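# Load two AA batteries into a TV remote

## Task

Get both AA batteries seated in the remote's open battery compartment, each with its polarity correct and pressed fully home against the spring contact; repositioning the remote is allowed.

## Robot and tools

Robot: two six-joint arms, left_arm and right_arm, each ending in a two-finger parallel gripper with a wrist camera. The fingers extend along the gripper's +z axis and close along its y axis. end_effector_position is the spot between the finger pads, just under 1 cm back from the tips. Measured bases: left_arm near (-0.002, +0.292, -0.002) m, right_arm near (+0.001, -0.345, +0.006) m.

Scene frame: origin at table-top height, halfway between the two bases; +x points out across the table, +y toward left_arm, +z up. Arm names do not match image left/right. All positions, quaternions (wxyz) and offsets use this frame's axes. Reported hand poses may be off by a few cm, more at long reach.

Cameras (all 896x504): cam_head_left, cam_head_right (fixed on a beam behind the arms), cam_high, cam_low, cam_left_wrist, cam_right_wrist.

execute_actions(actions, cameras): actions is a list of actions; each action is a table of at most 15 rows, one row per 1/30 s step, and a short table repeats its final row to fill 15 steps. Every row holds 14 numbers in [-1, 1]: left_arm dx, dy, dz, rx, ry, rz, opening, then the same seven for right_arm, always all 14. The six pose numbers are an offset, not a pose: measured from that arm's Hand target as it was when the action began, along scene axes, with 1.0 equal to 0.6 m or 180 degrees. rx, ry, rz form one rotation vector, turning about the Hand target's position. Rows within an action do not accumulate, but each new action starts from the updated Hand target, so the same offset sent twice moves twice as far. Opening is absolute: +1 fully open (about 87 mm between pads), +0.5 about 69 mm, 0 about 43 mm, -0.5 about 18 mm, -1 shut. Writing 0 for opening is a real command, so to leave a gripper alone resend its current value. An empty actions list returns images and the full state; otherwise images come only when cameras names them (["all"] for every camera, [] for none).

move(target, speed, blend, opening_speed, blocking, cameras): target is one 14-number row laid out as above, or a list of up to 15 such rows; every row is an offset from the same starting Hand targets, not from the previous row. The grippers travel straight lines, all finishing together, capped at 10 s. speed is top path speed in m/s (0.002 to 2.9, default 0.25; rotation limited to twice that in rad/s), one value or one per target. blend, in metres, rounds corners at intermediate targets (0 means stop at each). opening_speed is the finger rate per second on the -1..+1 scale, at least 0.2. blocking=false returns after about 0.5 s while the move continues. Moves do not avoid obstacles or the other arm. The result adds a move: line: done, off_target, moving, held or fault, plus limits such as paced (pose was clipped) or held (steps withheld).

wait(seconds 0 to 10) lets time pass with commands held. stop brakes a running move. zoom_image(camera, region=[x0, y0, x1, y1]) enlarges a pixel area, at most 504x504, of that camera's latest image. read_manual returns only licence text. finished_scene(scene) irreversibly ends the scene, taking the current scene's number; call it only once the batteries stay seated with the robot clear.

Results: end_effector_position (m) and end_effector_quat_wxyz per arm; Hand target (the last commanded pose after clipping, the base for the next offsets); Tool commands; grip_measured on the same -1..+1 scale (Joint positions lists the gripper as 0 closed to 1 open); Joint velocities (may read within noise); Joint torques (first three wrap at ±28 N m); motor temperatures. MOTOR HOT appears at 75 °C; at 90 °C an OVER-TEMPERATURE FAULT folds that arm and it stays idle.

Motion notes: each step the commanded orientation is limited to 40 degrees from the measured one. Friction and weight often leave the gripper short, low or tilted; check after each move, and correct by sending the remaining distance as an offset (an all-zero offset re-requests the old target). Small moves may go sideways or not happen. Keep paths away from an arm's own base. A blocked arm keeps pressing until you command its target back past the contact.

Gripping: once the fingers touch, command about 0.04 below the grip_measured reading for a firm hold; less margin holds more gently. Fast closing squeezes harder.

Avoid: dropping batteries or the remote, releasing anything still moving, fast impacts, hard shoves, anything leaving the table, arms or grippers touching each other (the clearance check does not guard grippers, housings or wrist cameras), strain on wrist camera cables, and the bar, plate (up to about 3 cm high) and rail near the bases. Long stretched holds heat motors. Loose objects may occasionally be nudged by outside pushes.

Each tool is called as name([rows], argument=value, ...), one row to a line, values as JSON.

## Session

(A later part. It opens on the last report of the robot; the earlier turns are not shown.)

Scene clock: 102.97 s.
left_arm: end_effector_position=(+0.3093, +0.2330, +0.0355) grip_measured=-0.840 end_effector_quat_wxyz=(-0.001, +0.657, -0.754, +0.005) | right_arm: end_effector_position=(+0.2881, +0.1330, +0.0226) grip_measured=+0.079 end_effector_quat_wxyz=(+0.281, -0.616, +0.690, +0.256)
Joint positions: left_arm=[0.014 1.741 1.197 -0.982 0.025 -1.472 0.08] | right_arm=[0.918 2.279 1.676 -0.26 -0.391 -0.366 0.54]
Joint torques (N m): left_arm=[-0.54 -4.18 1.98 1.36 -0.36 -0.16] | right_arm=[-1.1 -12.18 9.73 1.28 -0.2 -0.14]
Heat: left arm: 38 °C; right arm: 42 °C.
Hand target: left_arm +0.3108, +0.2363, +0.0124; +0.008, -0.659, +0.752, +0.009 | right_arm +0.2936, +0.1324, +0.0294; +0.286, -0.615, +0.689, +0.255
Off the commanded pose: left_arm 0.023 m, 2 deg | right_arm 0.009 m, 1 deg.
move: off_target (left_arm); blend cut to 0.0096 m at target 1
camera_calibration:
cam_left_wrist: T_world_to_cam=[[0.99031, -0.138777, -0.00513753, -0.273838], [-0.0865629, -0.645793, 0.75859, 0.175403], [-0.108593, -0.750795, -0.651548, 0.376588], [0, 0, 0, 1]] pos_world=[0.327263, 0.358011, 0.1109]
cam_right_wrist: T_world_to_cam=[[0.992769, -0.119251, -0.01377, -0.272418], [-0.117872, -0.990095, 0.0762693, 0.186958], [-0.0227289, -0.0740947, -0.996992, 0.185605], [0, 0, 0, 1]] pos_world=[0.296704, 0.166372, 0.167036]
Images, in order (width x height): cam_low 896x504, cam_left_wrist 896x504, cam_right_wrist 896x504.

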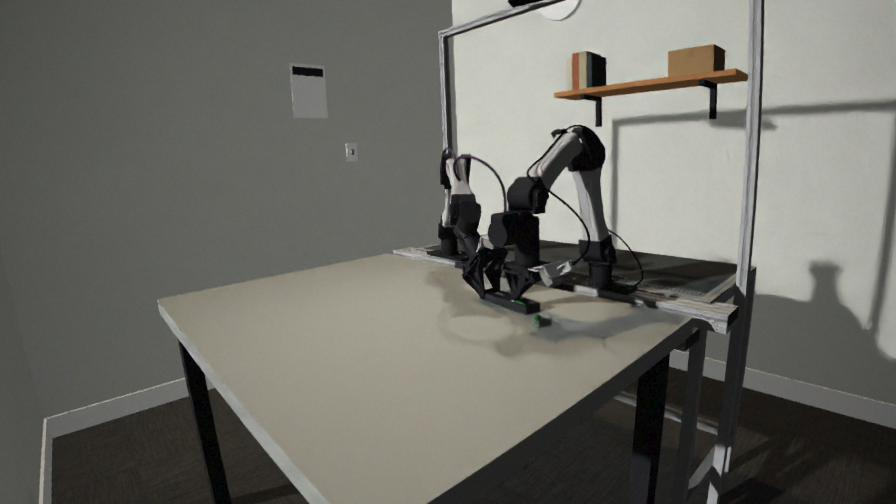

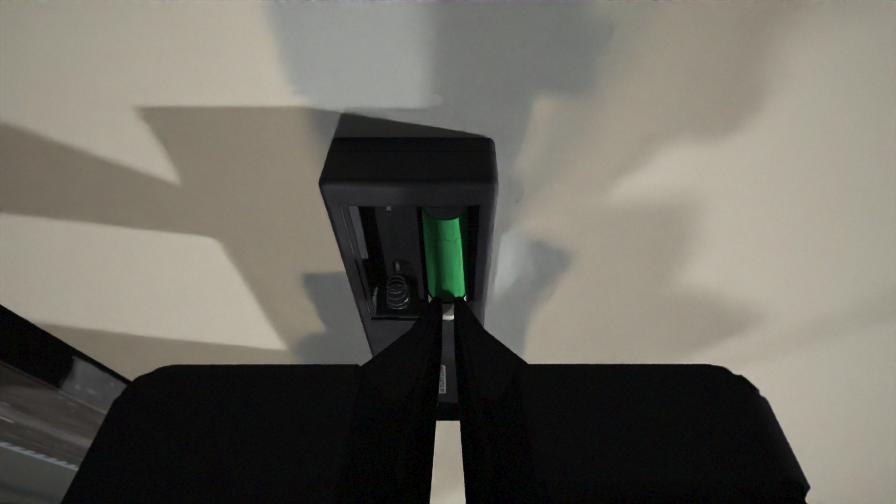

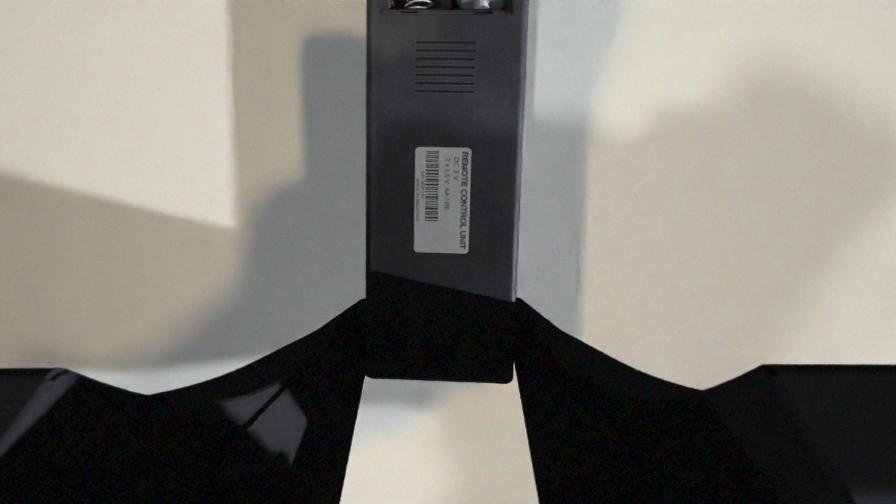

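move([
  [0,0.0,0.05,0,0,0,-0.84,0,0,0,0,0,0,0.0],
  [0,-0.001,0.05,0,0,0,-0.59,0,0,0,0,0,0,0.0],
  [0,-0.001,0.019,0,0,0,-0.59,0,0,0,0,0,0,0.0],
], speed=[0.1,0.1,0.06], cameras=["cam_left_wrist","cam_low"])

zoom_image(camera="cam_left_wrist", region=[320, 140, 560, 380])

zoom_image(camera="cam_low", region=[490, 270, 550, 320])

Scene clock: 106.37 s.
left_arm: end_effector_position=(+0.3108, +0.2343, +0.0347) grip_measured=-0.590 end_effector_quat_wxyz=(-0.003, +0.657, -0.754, +0.000) | right_arm: end_effector_position=(+0.2881, +0.1330, +0.0226) grip_measured=+0.079 end_effector_quat_wxyz=(+0.281, -0.616, +0.690, +0.256)
Joint positions: left_arm=[0.013 1.751 1.206 -0.986 0.015 -1.474 0.205] | right_arm=[0.918 2.279 1.676 -0.26 -0.391 -0.366 0.54]
Joint torques (N m): left_arm=[-0.59 -5.91 3.45 0.93 -0.26 -0.15] | right_arm=[-0.99 -12.12 9.74 1.25 -0.21 -0.15]
Heat: left arm: 38 °C; right arm: 42 °C.
Hand target: left_arm +0.3108, +0.2357, +0.0238; +0.008, -0.659, +0.752, +0.009 | right_arm +0.2937, +0.1324, +0.0294; +0.286, -0.615, +0.689, +0.255
Off the commanded pose: left_arm 0.011 m, 1 deg | right_arm 0.009 m, 1 deg.
move: off_target (left_arm)
camera_calibration:
cam_left_wrist: T_world_to_cam=[[0.990405, -0.137837, -0.00992232, -0.27518], [-0.0833553, -0.653118, 0.752655, 0.177865], [-0.110224, -0.744606, -0.658341, 0.376424], [0, 0, 0, 1]] pos_world=[0.328857, 0.358524, 0.111214]
Images, in order (width x height): cam_low 896x504, cam_left_wrist 896x504.

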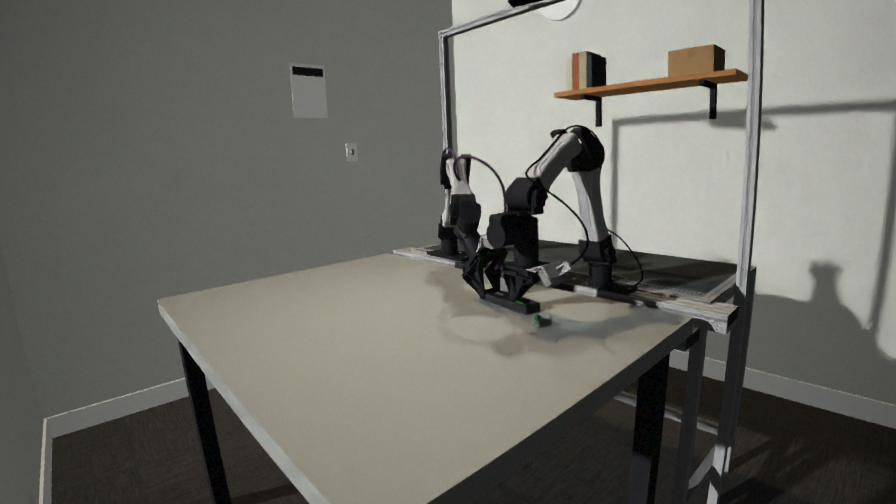

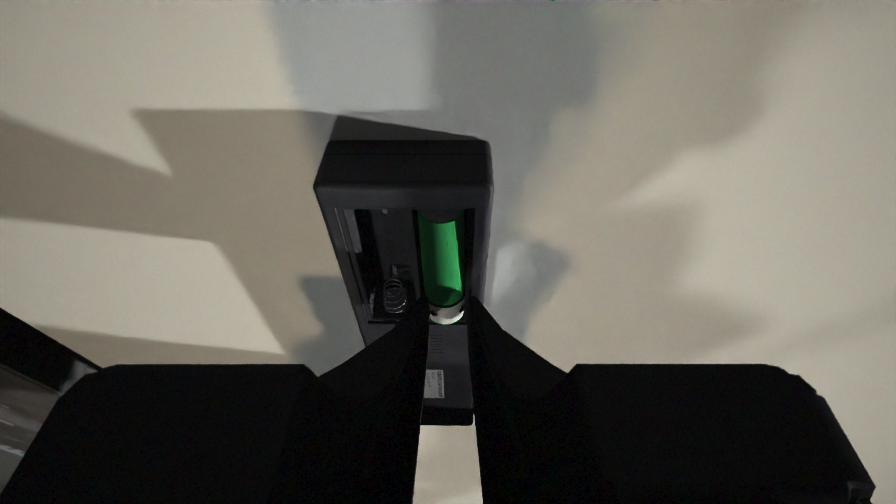

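Scaled by 2.100 from the camera's 896x504 image, which has a finer 1280x720 frame.

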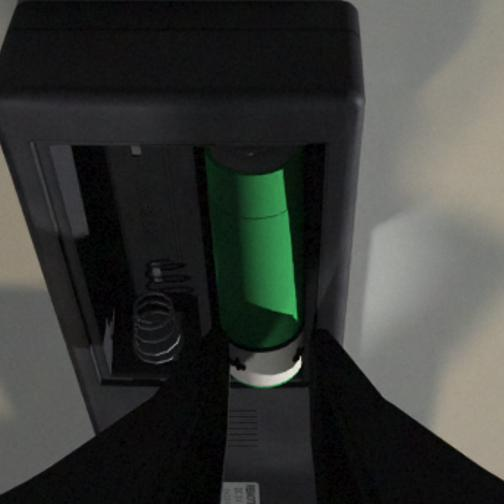

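Scaled by 8.400 from the camera's 896x504 image, which has a finer 1280x720 frame.

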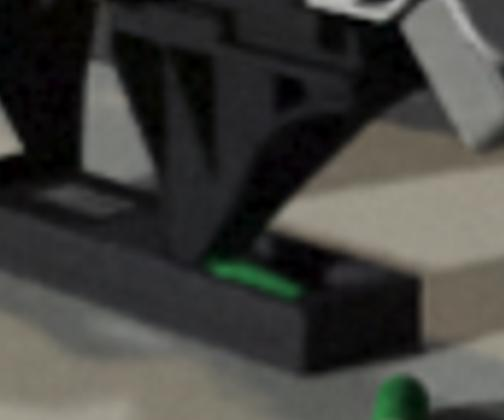

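move([
  [0,0,0,0,0,0,-0.8,0,0,0,0,0,0,0.0],
  [0.004,0.045,0,0,0,0,-0.8,0,0,0,0,0,0,0.0],
], speed=0.06, opening_speed=0.8, cameras=["cam_right_wrist","cam_left_wrist","cam_low"])

zoom_image(camera="cam_left_wrist", region=[320, 140, 560, 380])

zoom_image(camera="cam_low", region=[490, 270, 550, 320])

zoom_image(camera="cam_right_wrist", region=[340, 0, 560, 220])

Scene clock: 108.33 s.
left_arm: end_effector_position=(+0.3117, +0.2498, +0.0349) grip_measured=-0.799 end_effector_quat_wxyz=(+0.002, +0.657, -0.754, +0.008) | right_arm: end_effector_position=(+0.2881, +0.1330, +0.0226) grip_measured=+0.079 end_effector_quat_wxyz=(+0.281, -0.616, +0.690, +0.256)
Joint positions: left_arm=[0.074 1.753 1.205 -0.982 0.037 -1.413 0.1] | right_arm=[0.918 2.279 1.676 -0.26 -0.391 -0.366 0.54]
Joint torques (N m): left_arm=[1.76 -5.48 4.27 0.86 -0.45 0.17] | right_arm=[-1.02 -12.21 9.74 1.29 -0.19 -0.14]
Heat: left arm: 38 °C; right arm: 42 °C.
Hand target: left_arm +0.3133, +0.2626, +0.0239; +0.008, -0.659, +0.752, +0.009 | right_arm +0.2937, +0.1324, +0.0294; +0.286, -0.615, +0.689, +0.255
Off the commanded pose: left_arm 0.017 m, 2 deg | right_arm 0.009 m, 1 deg.
move: off_target (left_arm)
camera_calibration:
cam_left_wrist: T_world_to_cam=[[0.990448, -0.137792, -0.00506783, -0.274217], [-0.084956, -0.638785, 0.76468, 0.184457], [-0.108604, -0.756946, -0.64439, 0.390328], [0, 0, 0, 1]] pos_world=[0.32966, 0.3755, 0.109083]
cam_right_wrist: T_world_to_cam=[[0.992738, -0.119531, -0.0135248, -0.272403], [-0.118166, -0.990047, 0.0764459, 0.187007], [-0.0225279, -0.0742926, -0.996982, 0.185576], [0, 0, 0, 1]] pos_world=[0.296703, 0.166372, 0.167036]
Images, in order (width x height): cam_low 896x504, cam_left_wrist 896x504, cam_right_wrist 896x504.

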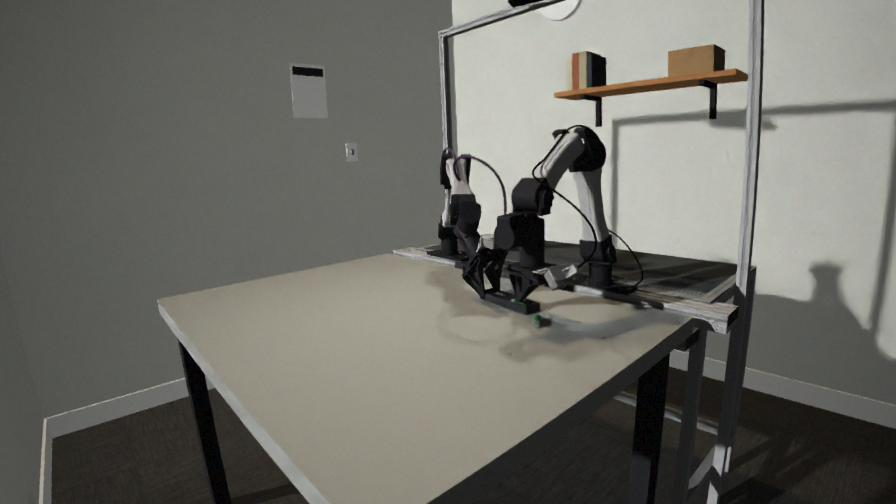

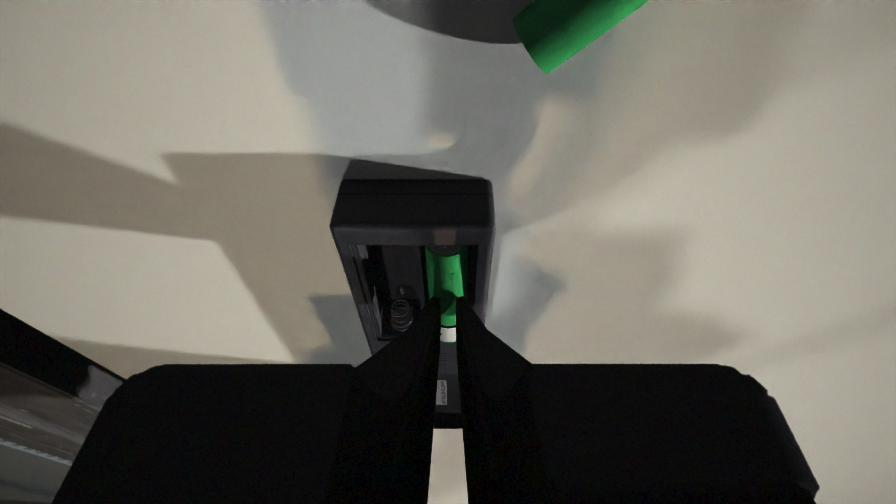

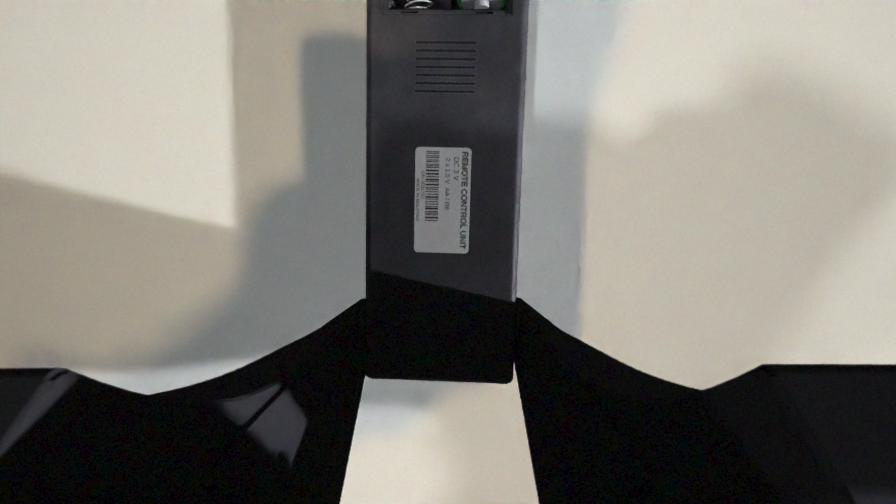

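Scaled by 2.100 from the camera's 896x504 image, which has a finer 1280x720 frame.

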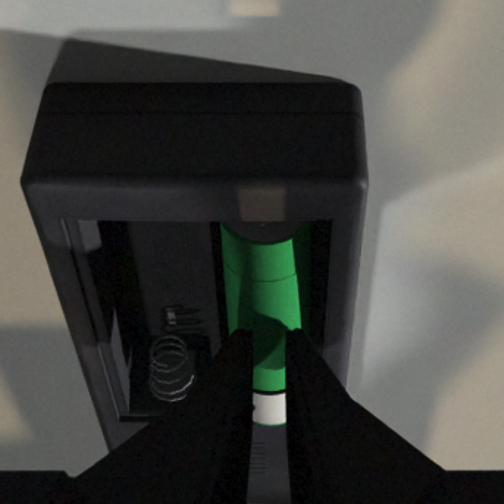

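Scaled by 8.400 from the camera's 896x504 image, which has a finer 1280x720 frame.

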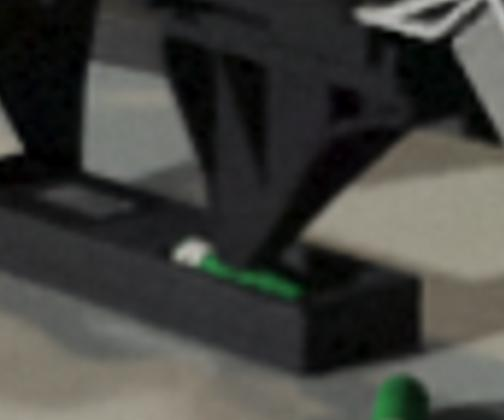

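Scaled by 2.291 from the camera's 896x504 image, which has a finer 1280x720 frame.

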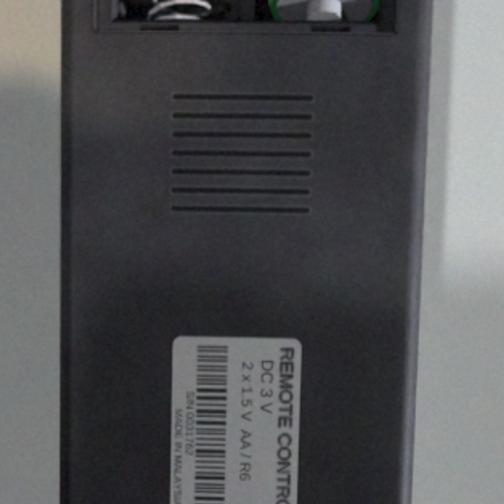

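move([
  [-0.003,-0.025,0.015,0,0,0,-0.8,0,0,0,0,0,0,0.0],
  [-0.0042,-0.0543,0.075,0.0994,-0.0113,0,-0.85,0,0,0,0,0,0,0.0],
], speed=0.12, blend=0.01, cameras=["cam_right_wrist","cam_left_wrist","cam_low"])

zoom_image(camera="cam_left_wrist", region=[320, 100, 560, 340])

zoom_image(camera="cam_low", region=[450, 220, 570, 320])

Scene clock: 112.60 s.
left_arm: end_effector_position=(+0.3102, +0.2293, +0.0603) grip_measured=-0.850 end_effector_quat_wxyz=(-0.113, +0.649, -0.744, -0.113) | right_arm: end_effector_position=(+0.2880, +0.1328, +0.0225) grip_measured=+0.079 end_effector_quat_wxyz=(+0.281, -0.616, +0.690, +0.255)
Joint positions: left_arm=[-0.182 1.752 1.333 -1.168 -0.304 -1.678 0.075] | right_arm=[0.918 2.279 1.676 -0.261 -0.391 -0.366 0.54]
Joint torques (N m): left_arm=[-0.64 -8.44 6.32 0.12 -0.46 -0.16] | right_arm=[-1.03 -12.15 9.84 1.28 -0.19 -0.14]
Heat: left arm: 38 °C; right arm: 43 °C.
Hand target: left_arm +0.3107, +0.2302, +0.0688; +0.123, -0.650, +0.741, +0.115 | right_arm +0.2937, +0.1324, +0.0294; +0.286, -0.615, +0.689, +0.255
Off the commanded pose: left_arm 0.009 m, 1 deg | right_arm 0.009 m, 1 deg.
move: done; blend cut to 0.0085 m at target 1
camera_calibration:
cam_left_wrist: T_world_to_cam=[[0.991026, -0.128966, -0.0351491, -0.275751], [-0.0930598, -0.854428, 0.511168, 0.219162], [-0.0959554, -0.503309, -0.858762, 0.341822], [0, 0, 0, 1]] pos_world=[0.326471, 0.323738, 0.171823]
cam_right_wrist: T_world_to_cam=[[0.992728, -0.119577, -0.0138486, -0.272353], [-0.118173, -0.989996, 0.0770931, 0.186803], [-0.0229287, -0.074896, -0.996928, 0.185679], [0, 0, 0, 1]] pos_world=[0.296705, 0.166274, 0.166936]
Images, in order (width x height): cam_low 896x504, cam_left_wrist 896x504, cam_right_wrist 896x504.

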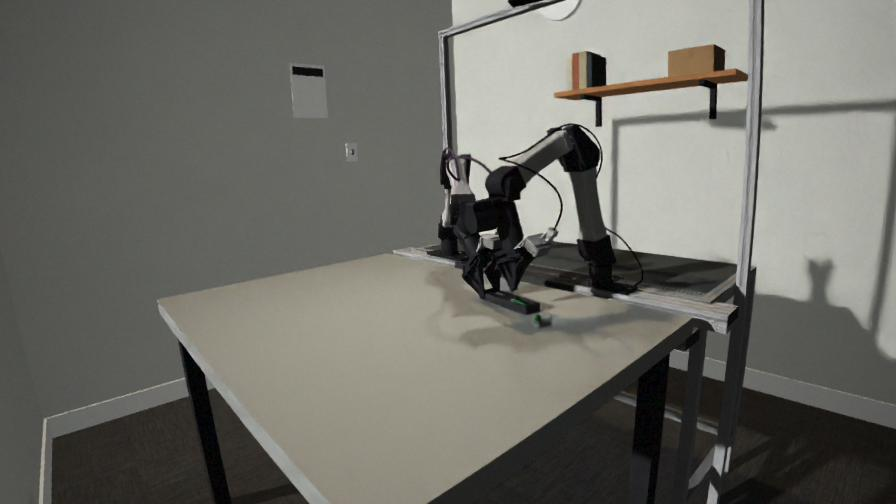

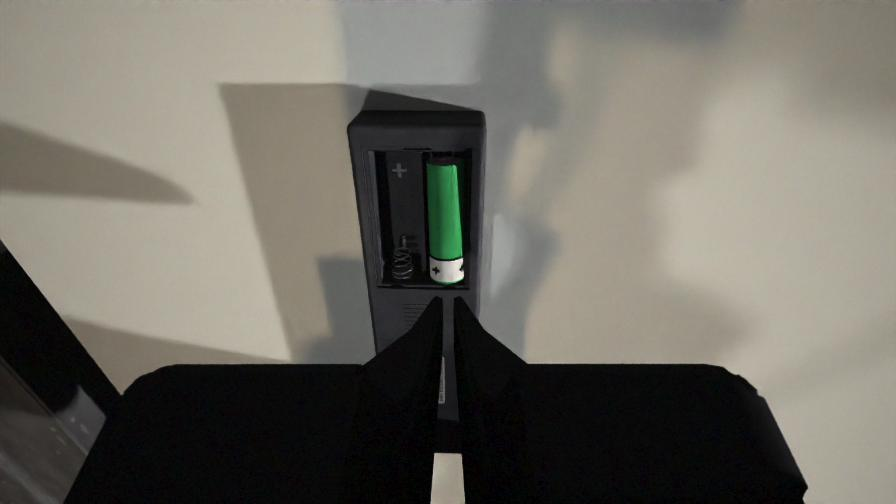

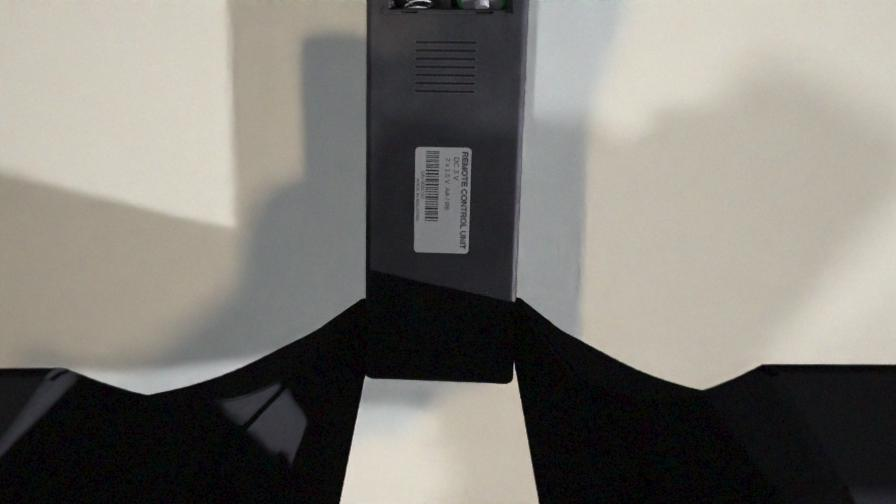

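Scaled by 2.100 from the camera's 896x504 image, which has a finer 1280x720 frame.

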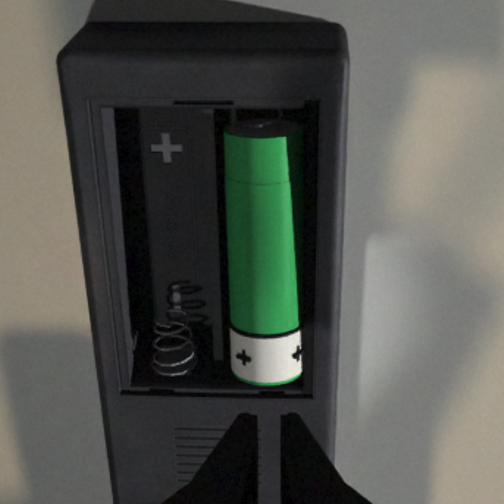

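Scaled by 4.200 from the camera's 896x504 image, which has a finer 1280x720 frame.

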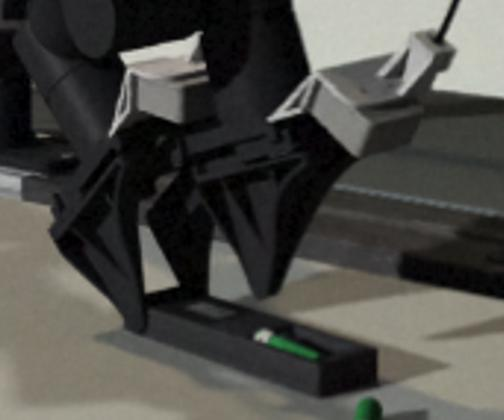

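move([
  [0.0,-0.005,-0.02,0,0,0,-0.85,0,0,0,0,0,0,0.0],
  [0,-0.005,-0.04,0,0,0,-0.85,0,0,0,0,0,0,0.0],
  [0.002,0.02,-0.07,0,0,0,-0.85,0,0,0,0,0,0,0.0],
], speed=[0.1,0.05,0.05], blend=[0.01,0.003,0], cameras=["cam_right_wrist","cam_left_wrist","cam_low"])

zoom_image(camera="cam_left_wrist", region=[320, 100, 560, 340])

zoom_image(camera="cam_low", region=[490, 270, 550, 320])

zoom_image(camera="cam_right_wrist", region=[340, 0, 560, 220])

Scene clock: 114.50 s.
left_arm: end_effector_position=(+0.3098, +0.2320, +0.0382) grip_measured=-0.850 end_effector_quat_wxyz=(-0.116, +0.646, -0.747, -0.107) | right_arm: end_effector_position=(+0.2880, +0.1328, +0.0225) grip_measured=+0.079 end_effector_quat_wxyz=(+0.281, -0.616, +0.690, +0.255)
Joint positions: left_arm=[-0.174 1.756 1.248 -1.061 -0.302 -1.66 0.075] | right_arm=[0.918 2.279 1.676 -0.261 -0.391 -0.366 0.54]
Joint torques (N m): left_arm=[1.96 -6.12 2.76 0.97 -0.48 0.05] | right_arm=[-1.02 -12.15 9.76 1.25 -0.2 -0.14]
Heat: left arm: 38 °C; right arm: 43 °C.
Hand target: left_arm +0.3120, +0.2421, +0.0269; +0.123, -0.650, +0.741, +0.114 | right_arm +0.2937, +0.1324, +0.0294; +0.286, -0.615, +0.689, +0.255
Off the commanded pose: left_arm 0.015 m, 1 deg | right_arm 0.009 m, 1 deg.
move: off_target (left_arm); blend cut to 0.006 m at target 1
camera_calibration:
cam_left_wrist: T_world_to_cam=[[0.990134, -0.138238, -0.0228953, -0.273796], [-0.106929, -0.851032, 0.514112, 0.236003], [-0.0905543, -0.506592, -0.857417, 0.323204], [0, 0, 0, 1]] pos_world=[0.325598, 0.326729, 0.14952]
cam_right_wrist: T_world_to_cam=[[0.992728, -0.119577, -0.0138486, -0.272353], [-0.118173, -0.989996, 0.0770931, 0.186803], [-0.0229287, -0.074896, -0.996928, 0.185679], [0, 0, 0, 1]] pos_world=[0.296705, 0.166274, 0.166936]
Images, in order (width x height): cam_low 896x504, cam_left_wrist 896x504, cam_right_wrist 896x504.

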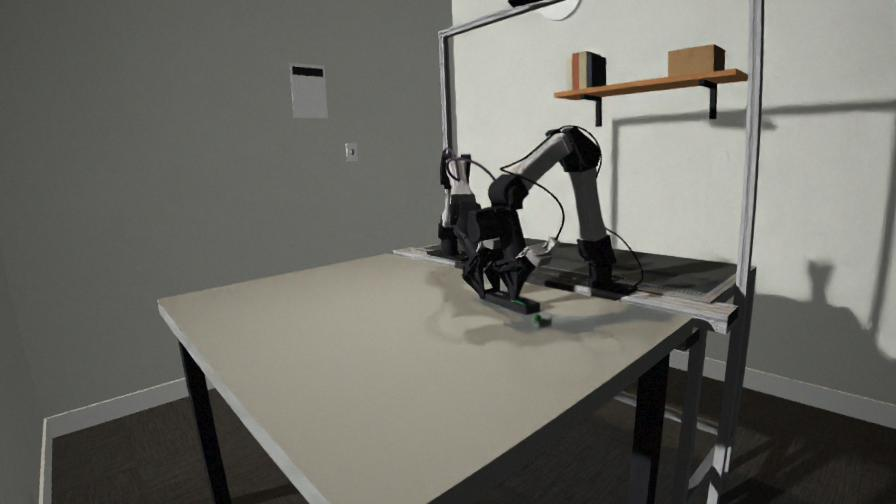

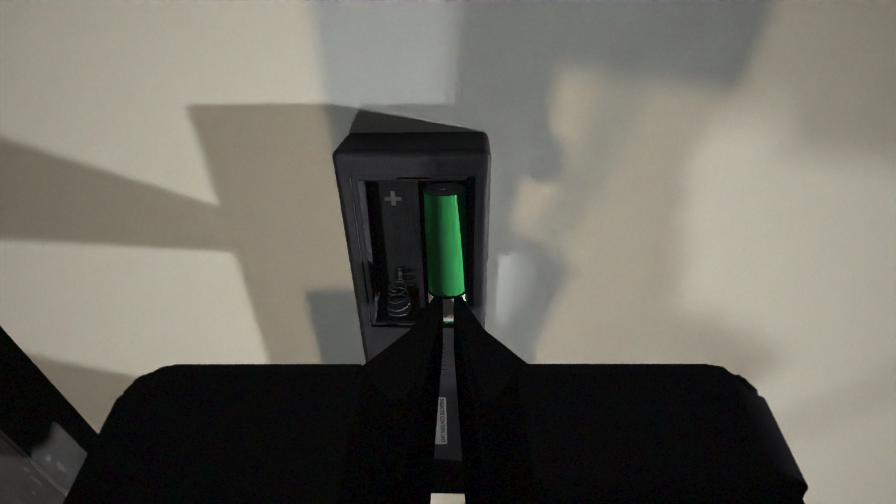

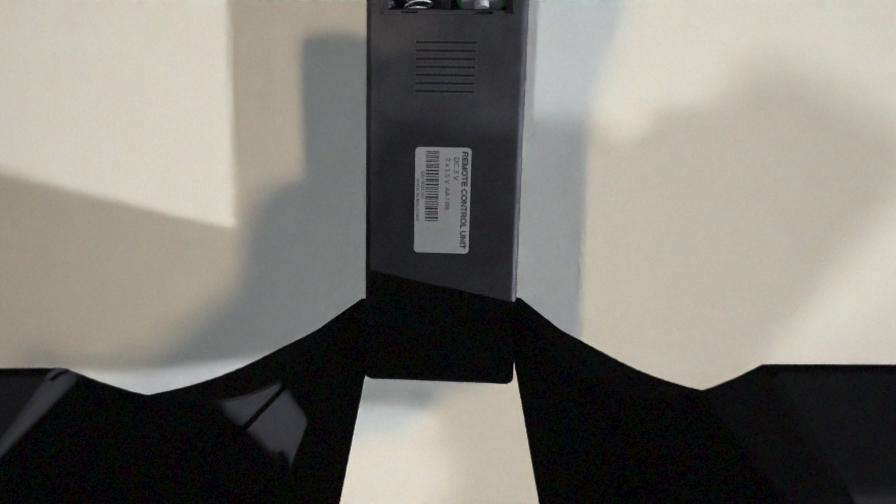

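Scaled by 2.100 from the camera's 896x504 image, which has a finer 1280x720 frame.

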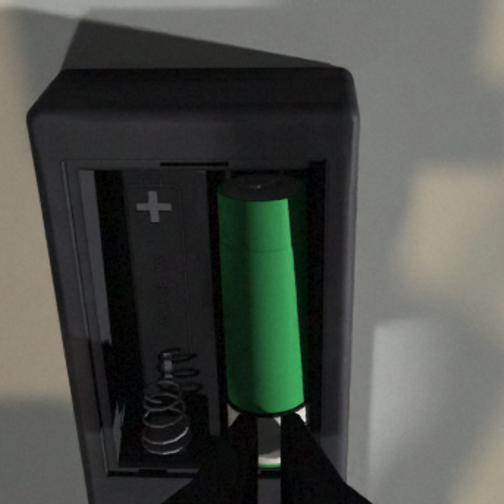

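Scaled by 8.400 from the camera's 896x504 image, which has a finer 1280x720 frame.

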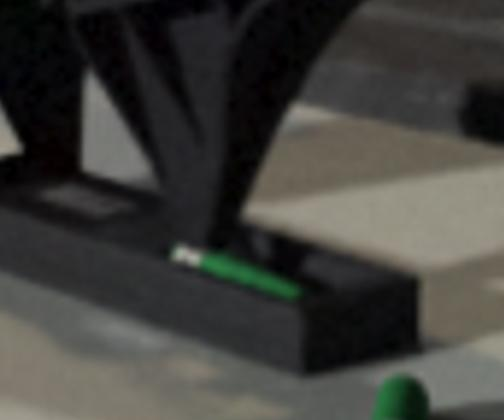

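Scaled by 2.291 from the camera's 896x504 image, which has a finer 1280x720 frame.

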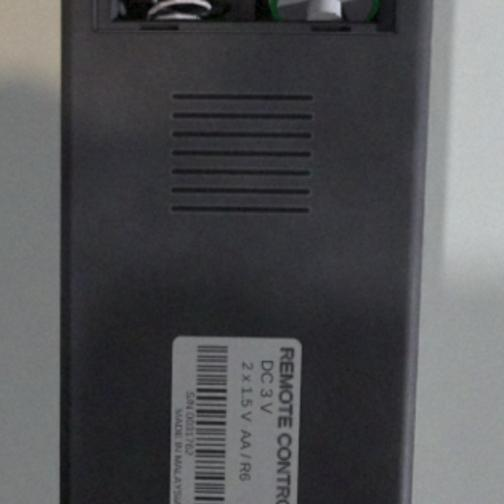

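move(target=[0.002,0.02,-0.025,0,0,0,-0.85,0,0,0,0,0,0,0.0], speed=0.05, cameras=["cam_left_wrist","cam_low"])

zoom_image(camera="cam_left_wrist", region=[320, 100, 560, 340])

zoom_image(camera="cam_low", region=[490, 270, 550, 320])

Scene clock: 115.80 s.
left_arm: end_effector_position=(+0.3104, +0.2361, +0.0339) grip_measured=-0.849 end_effector_quat_wxyz=(+0.111, -0.644, +0.751, +0.091) | right_arm: end_effector_position=(+0.2880, +0.1328, +0.0225) grip_measured=+0.079 end_effector_quat_wxyz=(+0.281, -0.616, +0.690, +0.255)
Joint positions: left_arm=[-0.145 1.74 1.212 -1.011 -0.274 -1.617 0.075] | right_arm=[0.918 2.279 1.676 -0.261 -0.391 -0.366 0.54]
Joint torques (N m): left_arm=[2.63 -4.08 1.76 1.23 -0.78 0] | right_arm=[-1.09 -12.18 9.88 1.27 -0.19 -0.14]
Heat: left arm: 38 °C; right arm: 43 °C.
Hand target: left_arm +0.3131, +0.2542, +0.0118; +0.123, -0.650, +0.741, +0.115 | right_arm +0.2937, +0.1324, +0.0294; +0.286, -0.615, +0.689, +0.255
Off the commanded pose: left_arm 0.029 m, 3 deg | right_arm 0.009 m, 1 deg.
move: off_target (left_arm)
camera_calibration:
cam_left_wrist: T_world_to_cam=[[0.988631, -0.150154, -0.0078695, -0.271247], [-0.122323, -0.833615, 0.538631, 0.241597], [-0.0874378, -0.531545, -0.842505, 0.326088], [0, 0, 0, 1]] pos_world=[0.326229, 0.334, 0.142465]
Images, in order (width x height): cam_low 896x504, cam_left_wrist 896x504.

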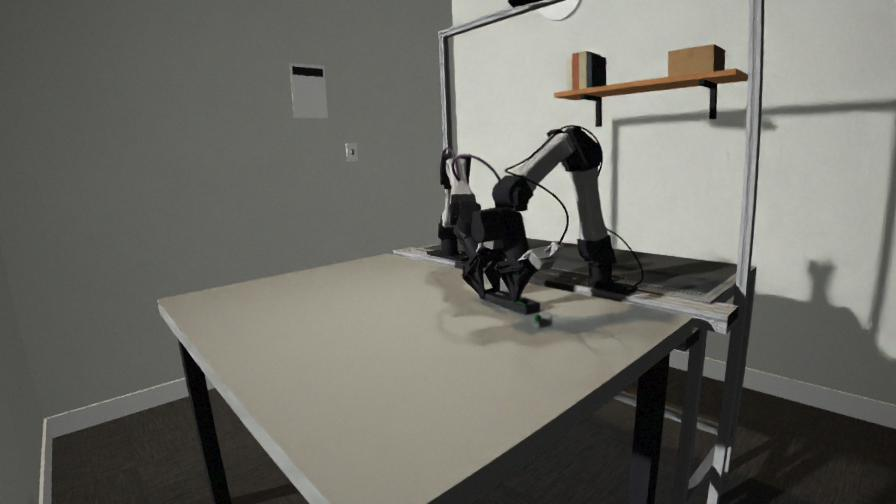

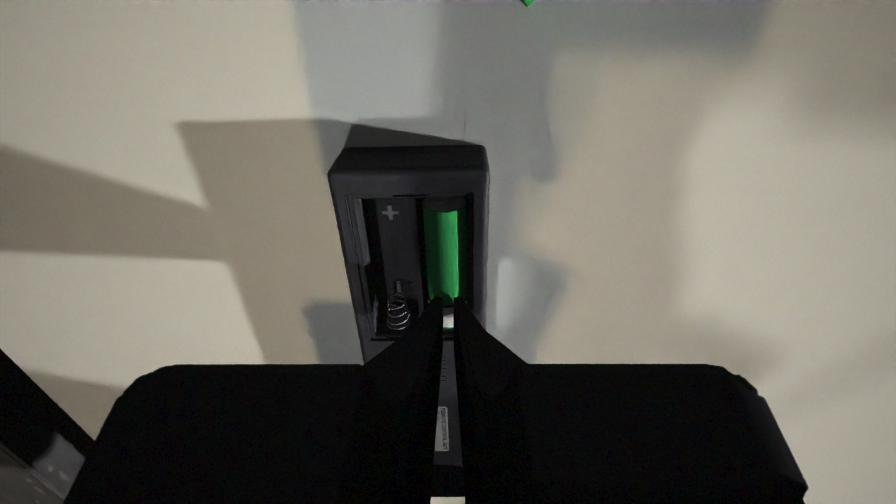

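Scaled by 2.100 from the camera's 896x504 image, which has a finer 1280x720 frame.

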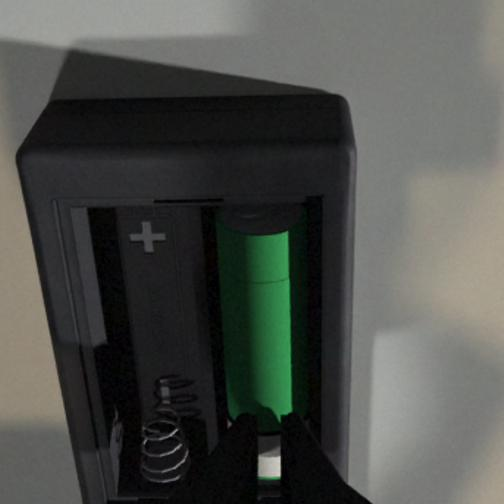

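Scaled by 8.400 from the camera's 896x504 image, which has a finer 1280x720 frame.

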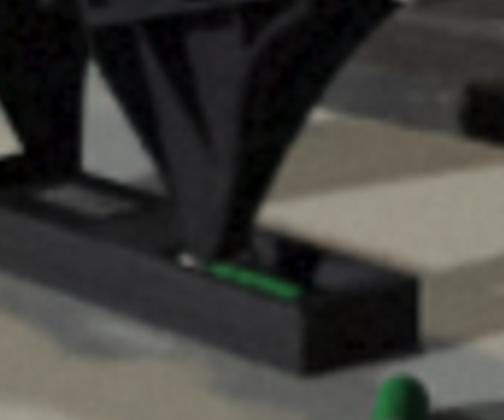

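move([
  [-0.003,-0.035,0.03,0,0,0,-0.85,0,0,0,0,0,0,0.0],
  [-0.003,-0.03,0.11,0,0,0,-0.85,0,0,0,0,0,0,0.0],
], speed=0.1, blend=0.01, cameras=["cam_right_wrist","cam_left_wrist","cam_low"])

zoom_image(camera="cam_left_wrist", region=[320, 80, 560, 320])

zoom_image(camera="cam_low", region=[490, 270, 550, 320])

zoom_image(camera="cam_right_wrist", region=[340, 0, 560, 220])

Scene clock: 117.57 s.
left_arm: end_effector_position=(+0.3110, +0.2330, +0.0670) grip_measured=-0.850 end_effector_quat_wxyz=(-0.111, +0.646, -0.746, -0.115) | right_arm: end_effector_position=(+0.2880, +0.1328, +0.0225) grip_measured=+0.079 end_effector_quat_wxyz=(+0.281, -0.616, +0.690, +0.255)
Joint positions: left_arm=[-0.17 1.75 1.358 -1.195 -0.304 -1.659 0.075] | right_arm=[0.918 2.279 1.676 -0.261 -0.391 -0.366 0.54]
Joint torques (N m): left_arm=[0.06 -9.1 6.24 0.11 -0.46 -0.15] | right_arm=[-1.1 -12.18 9.76 1.26 -0.2 -0.17]
Heat: left arm: 38 °C; right arm: 43 °C.
Hand target: left_arm +0.3114, +0.2361, +0.0779; +0.123, -0.650, +0.741, +0.114 | right_arm +0.2937, +0.1324, +0.0294; +0.286, -0.615, +0.689, +0.255
Off the commanded pose: left_arm 0.011 m, 2 deg | right_arm 0.009 m, 1 deg.
move: off_target (left_arm)
camera_calibration:
cam_left_wrist: T_world_to_cam=[[0.990076, -0.134481, -0.0407882, -0.27394], [-0.0950247, -0.85449, 0.510703, 0.219524], [-0.103533, -0.501759, -0.858789, 0.35155], [0, 0, 0, 1]] pos_world=[0.328479, 0.327135, 0.178622]
cam_right_wrist: T_world_to_cam=[[0.992728, -0.119577, -0.0138486, -0.272353], [-0.118173, -0.989996, 0.0770931, 0.186803], [-0.0229287, -0.074896, -0.996928, 0.185679], [0, 0, 0, 1]] pos_world=[0.296705, 0.166274, 0.166936]
Images, in order (width x height): cam_low 896x504, cam_left_wrist 896x504, cam_right_wrist 896x504.

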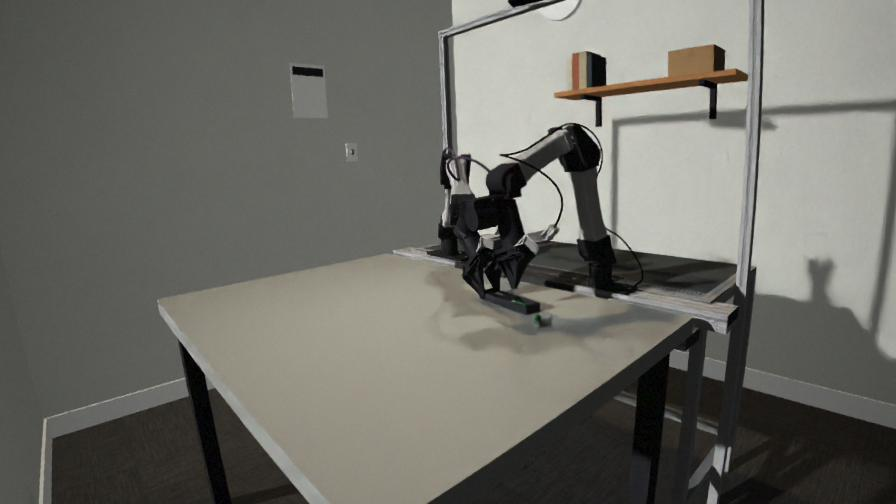

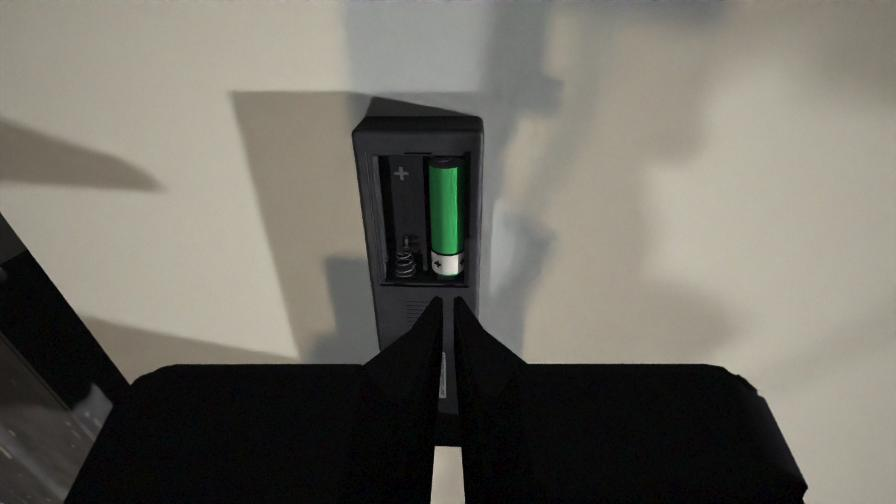

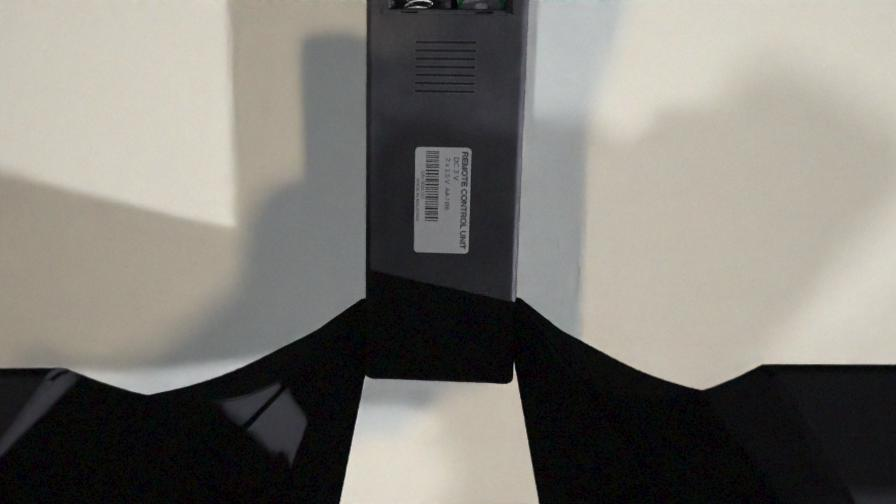

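Scaled by 2.100 from the camera's 896x504 image, which has a finer 1280x720 frame.

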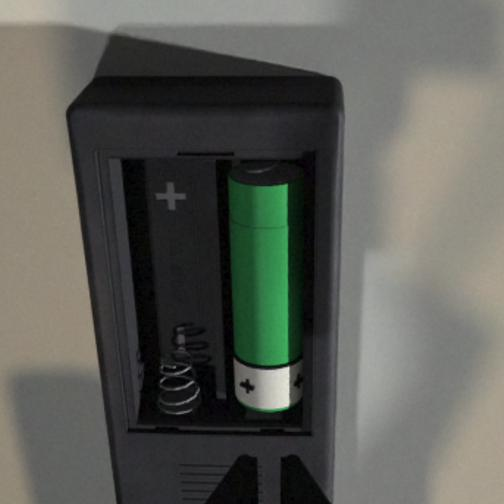

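Scaled by 8.400 from the camera's 896x504 image, which has a finer 1280x720 frame.

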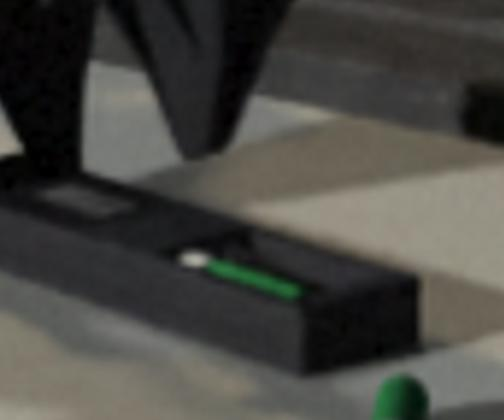

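Scaled by 2.291 from the camera's 896x504 image, which has a finer 1280x720 frame.

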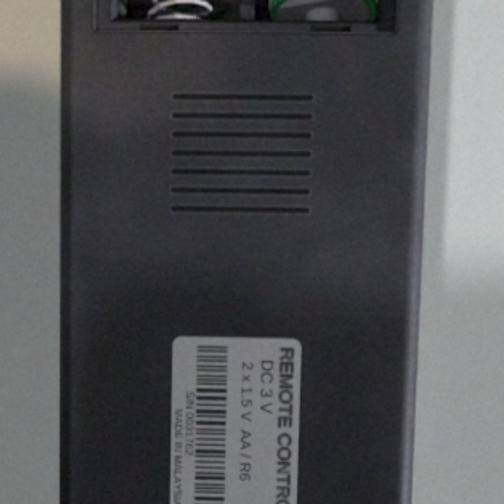

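move([
  [0,0,0.06,0,0,0,-0.85,0,0,0,0,0,0,0.0],
  [0.0893,0.1782,0.0583,-0.0946,0.0578,-0.2806,-0.2,0,0,0,0,0,0,0.0],
], speed=0.3, blend=0.02, cameras=["cam_left_wrist","cam_low"])

Scene clock: 121.33 s.
left_arm: end_effector_position=(+0.3667, +0.3420, +0.1131) grip_measured=-0.200 end_effector_quat_wxyz=(+0.011, -0.273, +0.962, +0.007) | right_arm: end_effector_position=(+0.2880, +0.1328, +0.0225) grip_measured=+0.079 end_effector_quat_wxyz=(+0.281, -0.616, +0.690, +0.255)
Joint positions: left_arm=[0.242 2.061 1.947 -1.405 0.011 -0.364 0.4] | right_arm=[0.918 2.279 1.676 -0.261 -0.391 -0.366 0.54]
Joint torques (N m): left_arm=[0.98 -8.81 6.57 0.39 0.2 0.14] | right_arm=[-1.05 -12.12 9.72 1.26 -0.21 -0.12]
Heat: left arm: 38 °C; right arm: 43 °C.
Hand target: left_arm +0.3650, +0.3430, +0.1129; +0.001, -0.272, +0.962, +0.000 | right_arm +0.2937, +0.1324, +0.0294; +0.286, -0.615, +0.689, +0.255
Off the commanded pose: left_arm 0.002 m, 1 deg | right_arm 0.009 m, 1 deg.
move: done; blend cut to 0.0181 m at target 1
camera_calibration:
cam_left_wrist: T_world_to_cam=[[0.524337, -0.851244, -0.0213033, 0.101205], [-0.565123, -0.366592, 0.739085, 0.273997], [-0.636951, -0.37549, -0.673276, 0.582968], [0, 0, 0, 1]] pos_world=[0.473099, 0.405494, 0.192147]
Images, in order (width x height): cam_low 896x504, cam_left_wrist 896x504.

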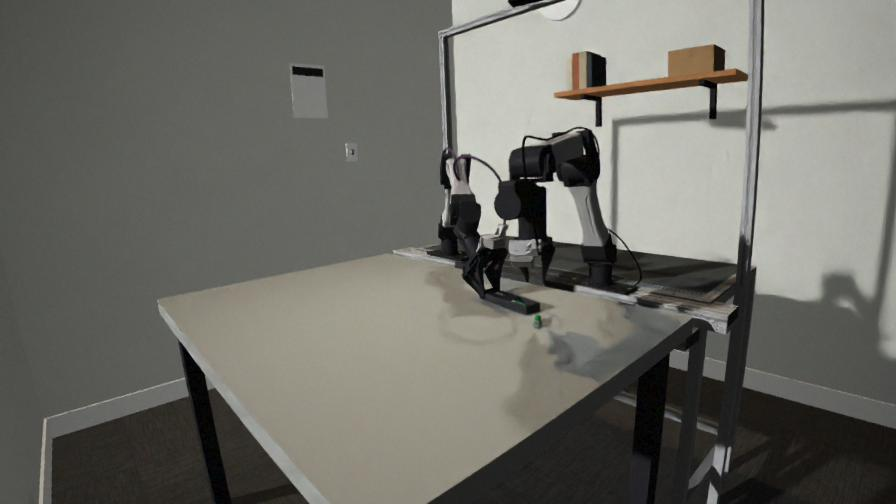

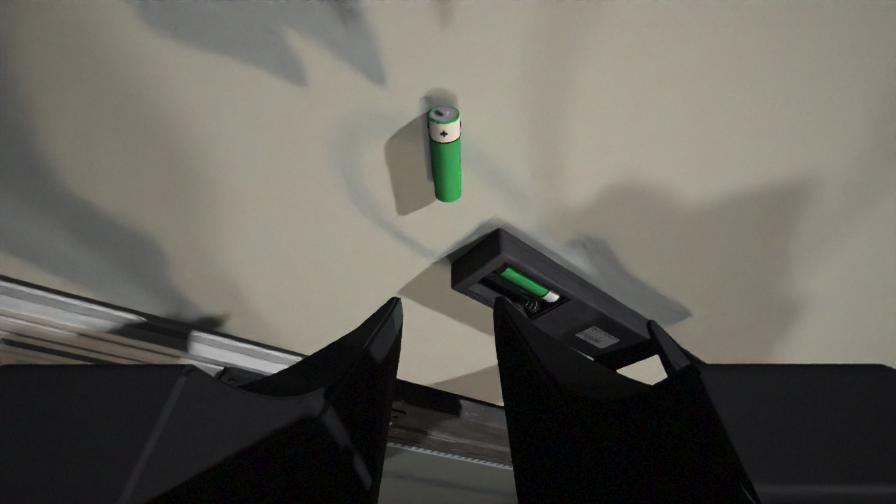

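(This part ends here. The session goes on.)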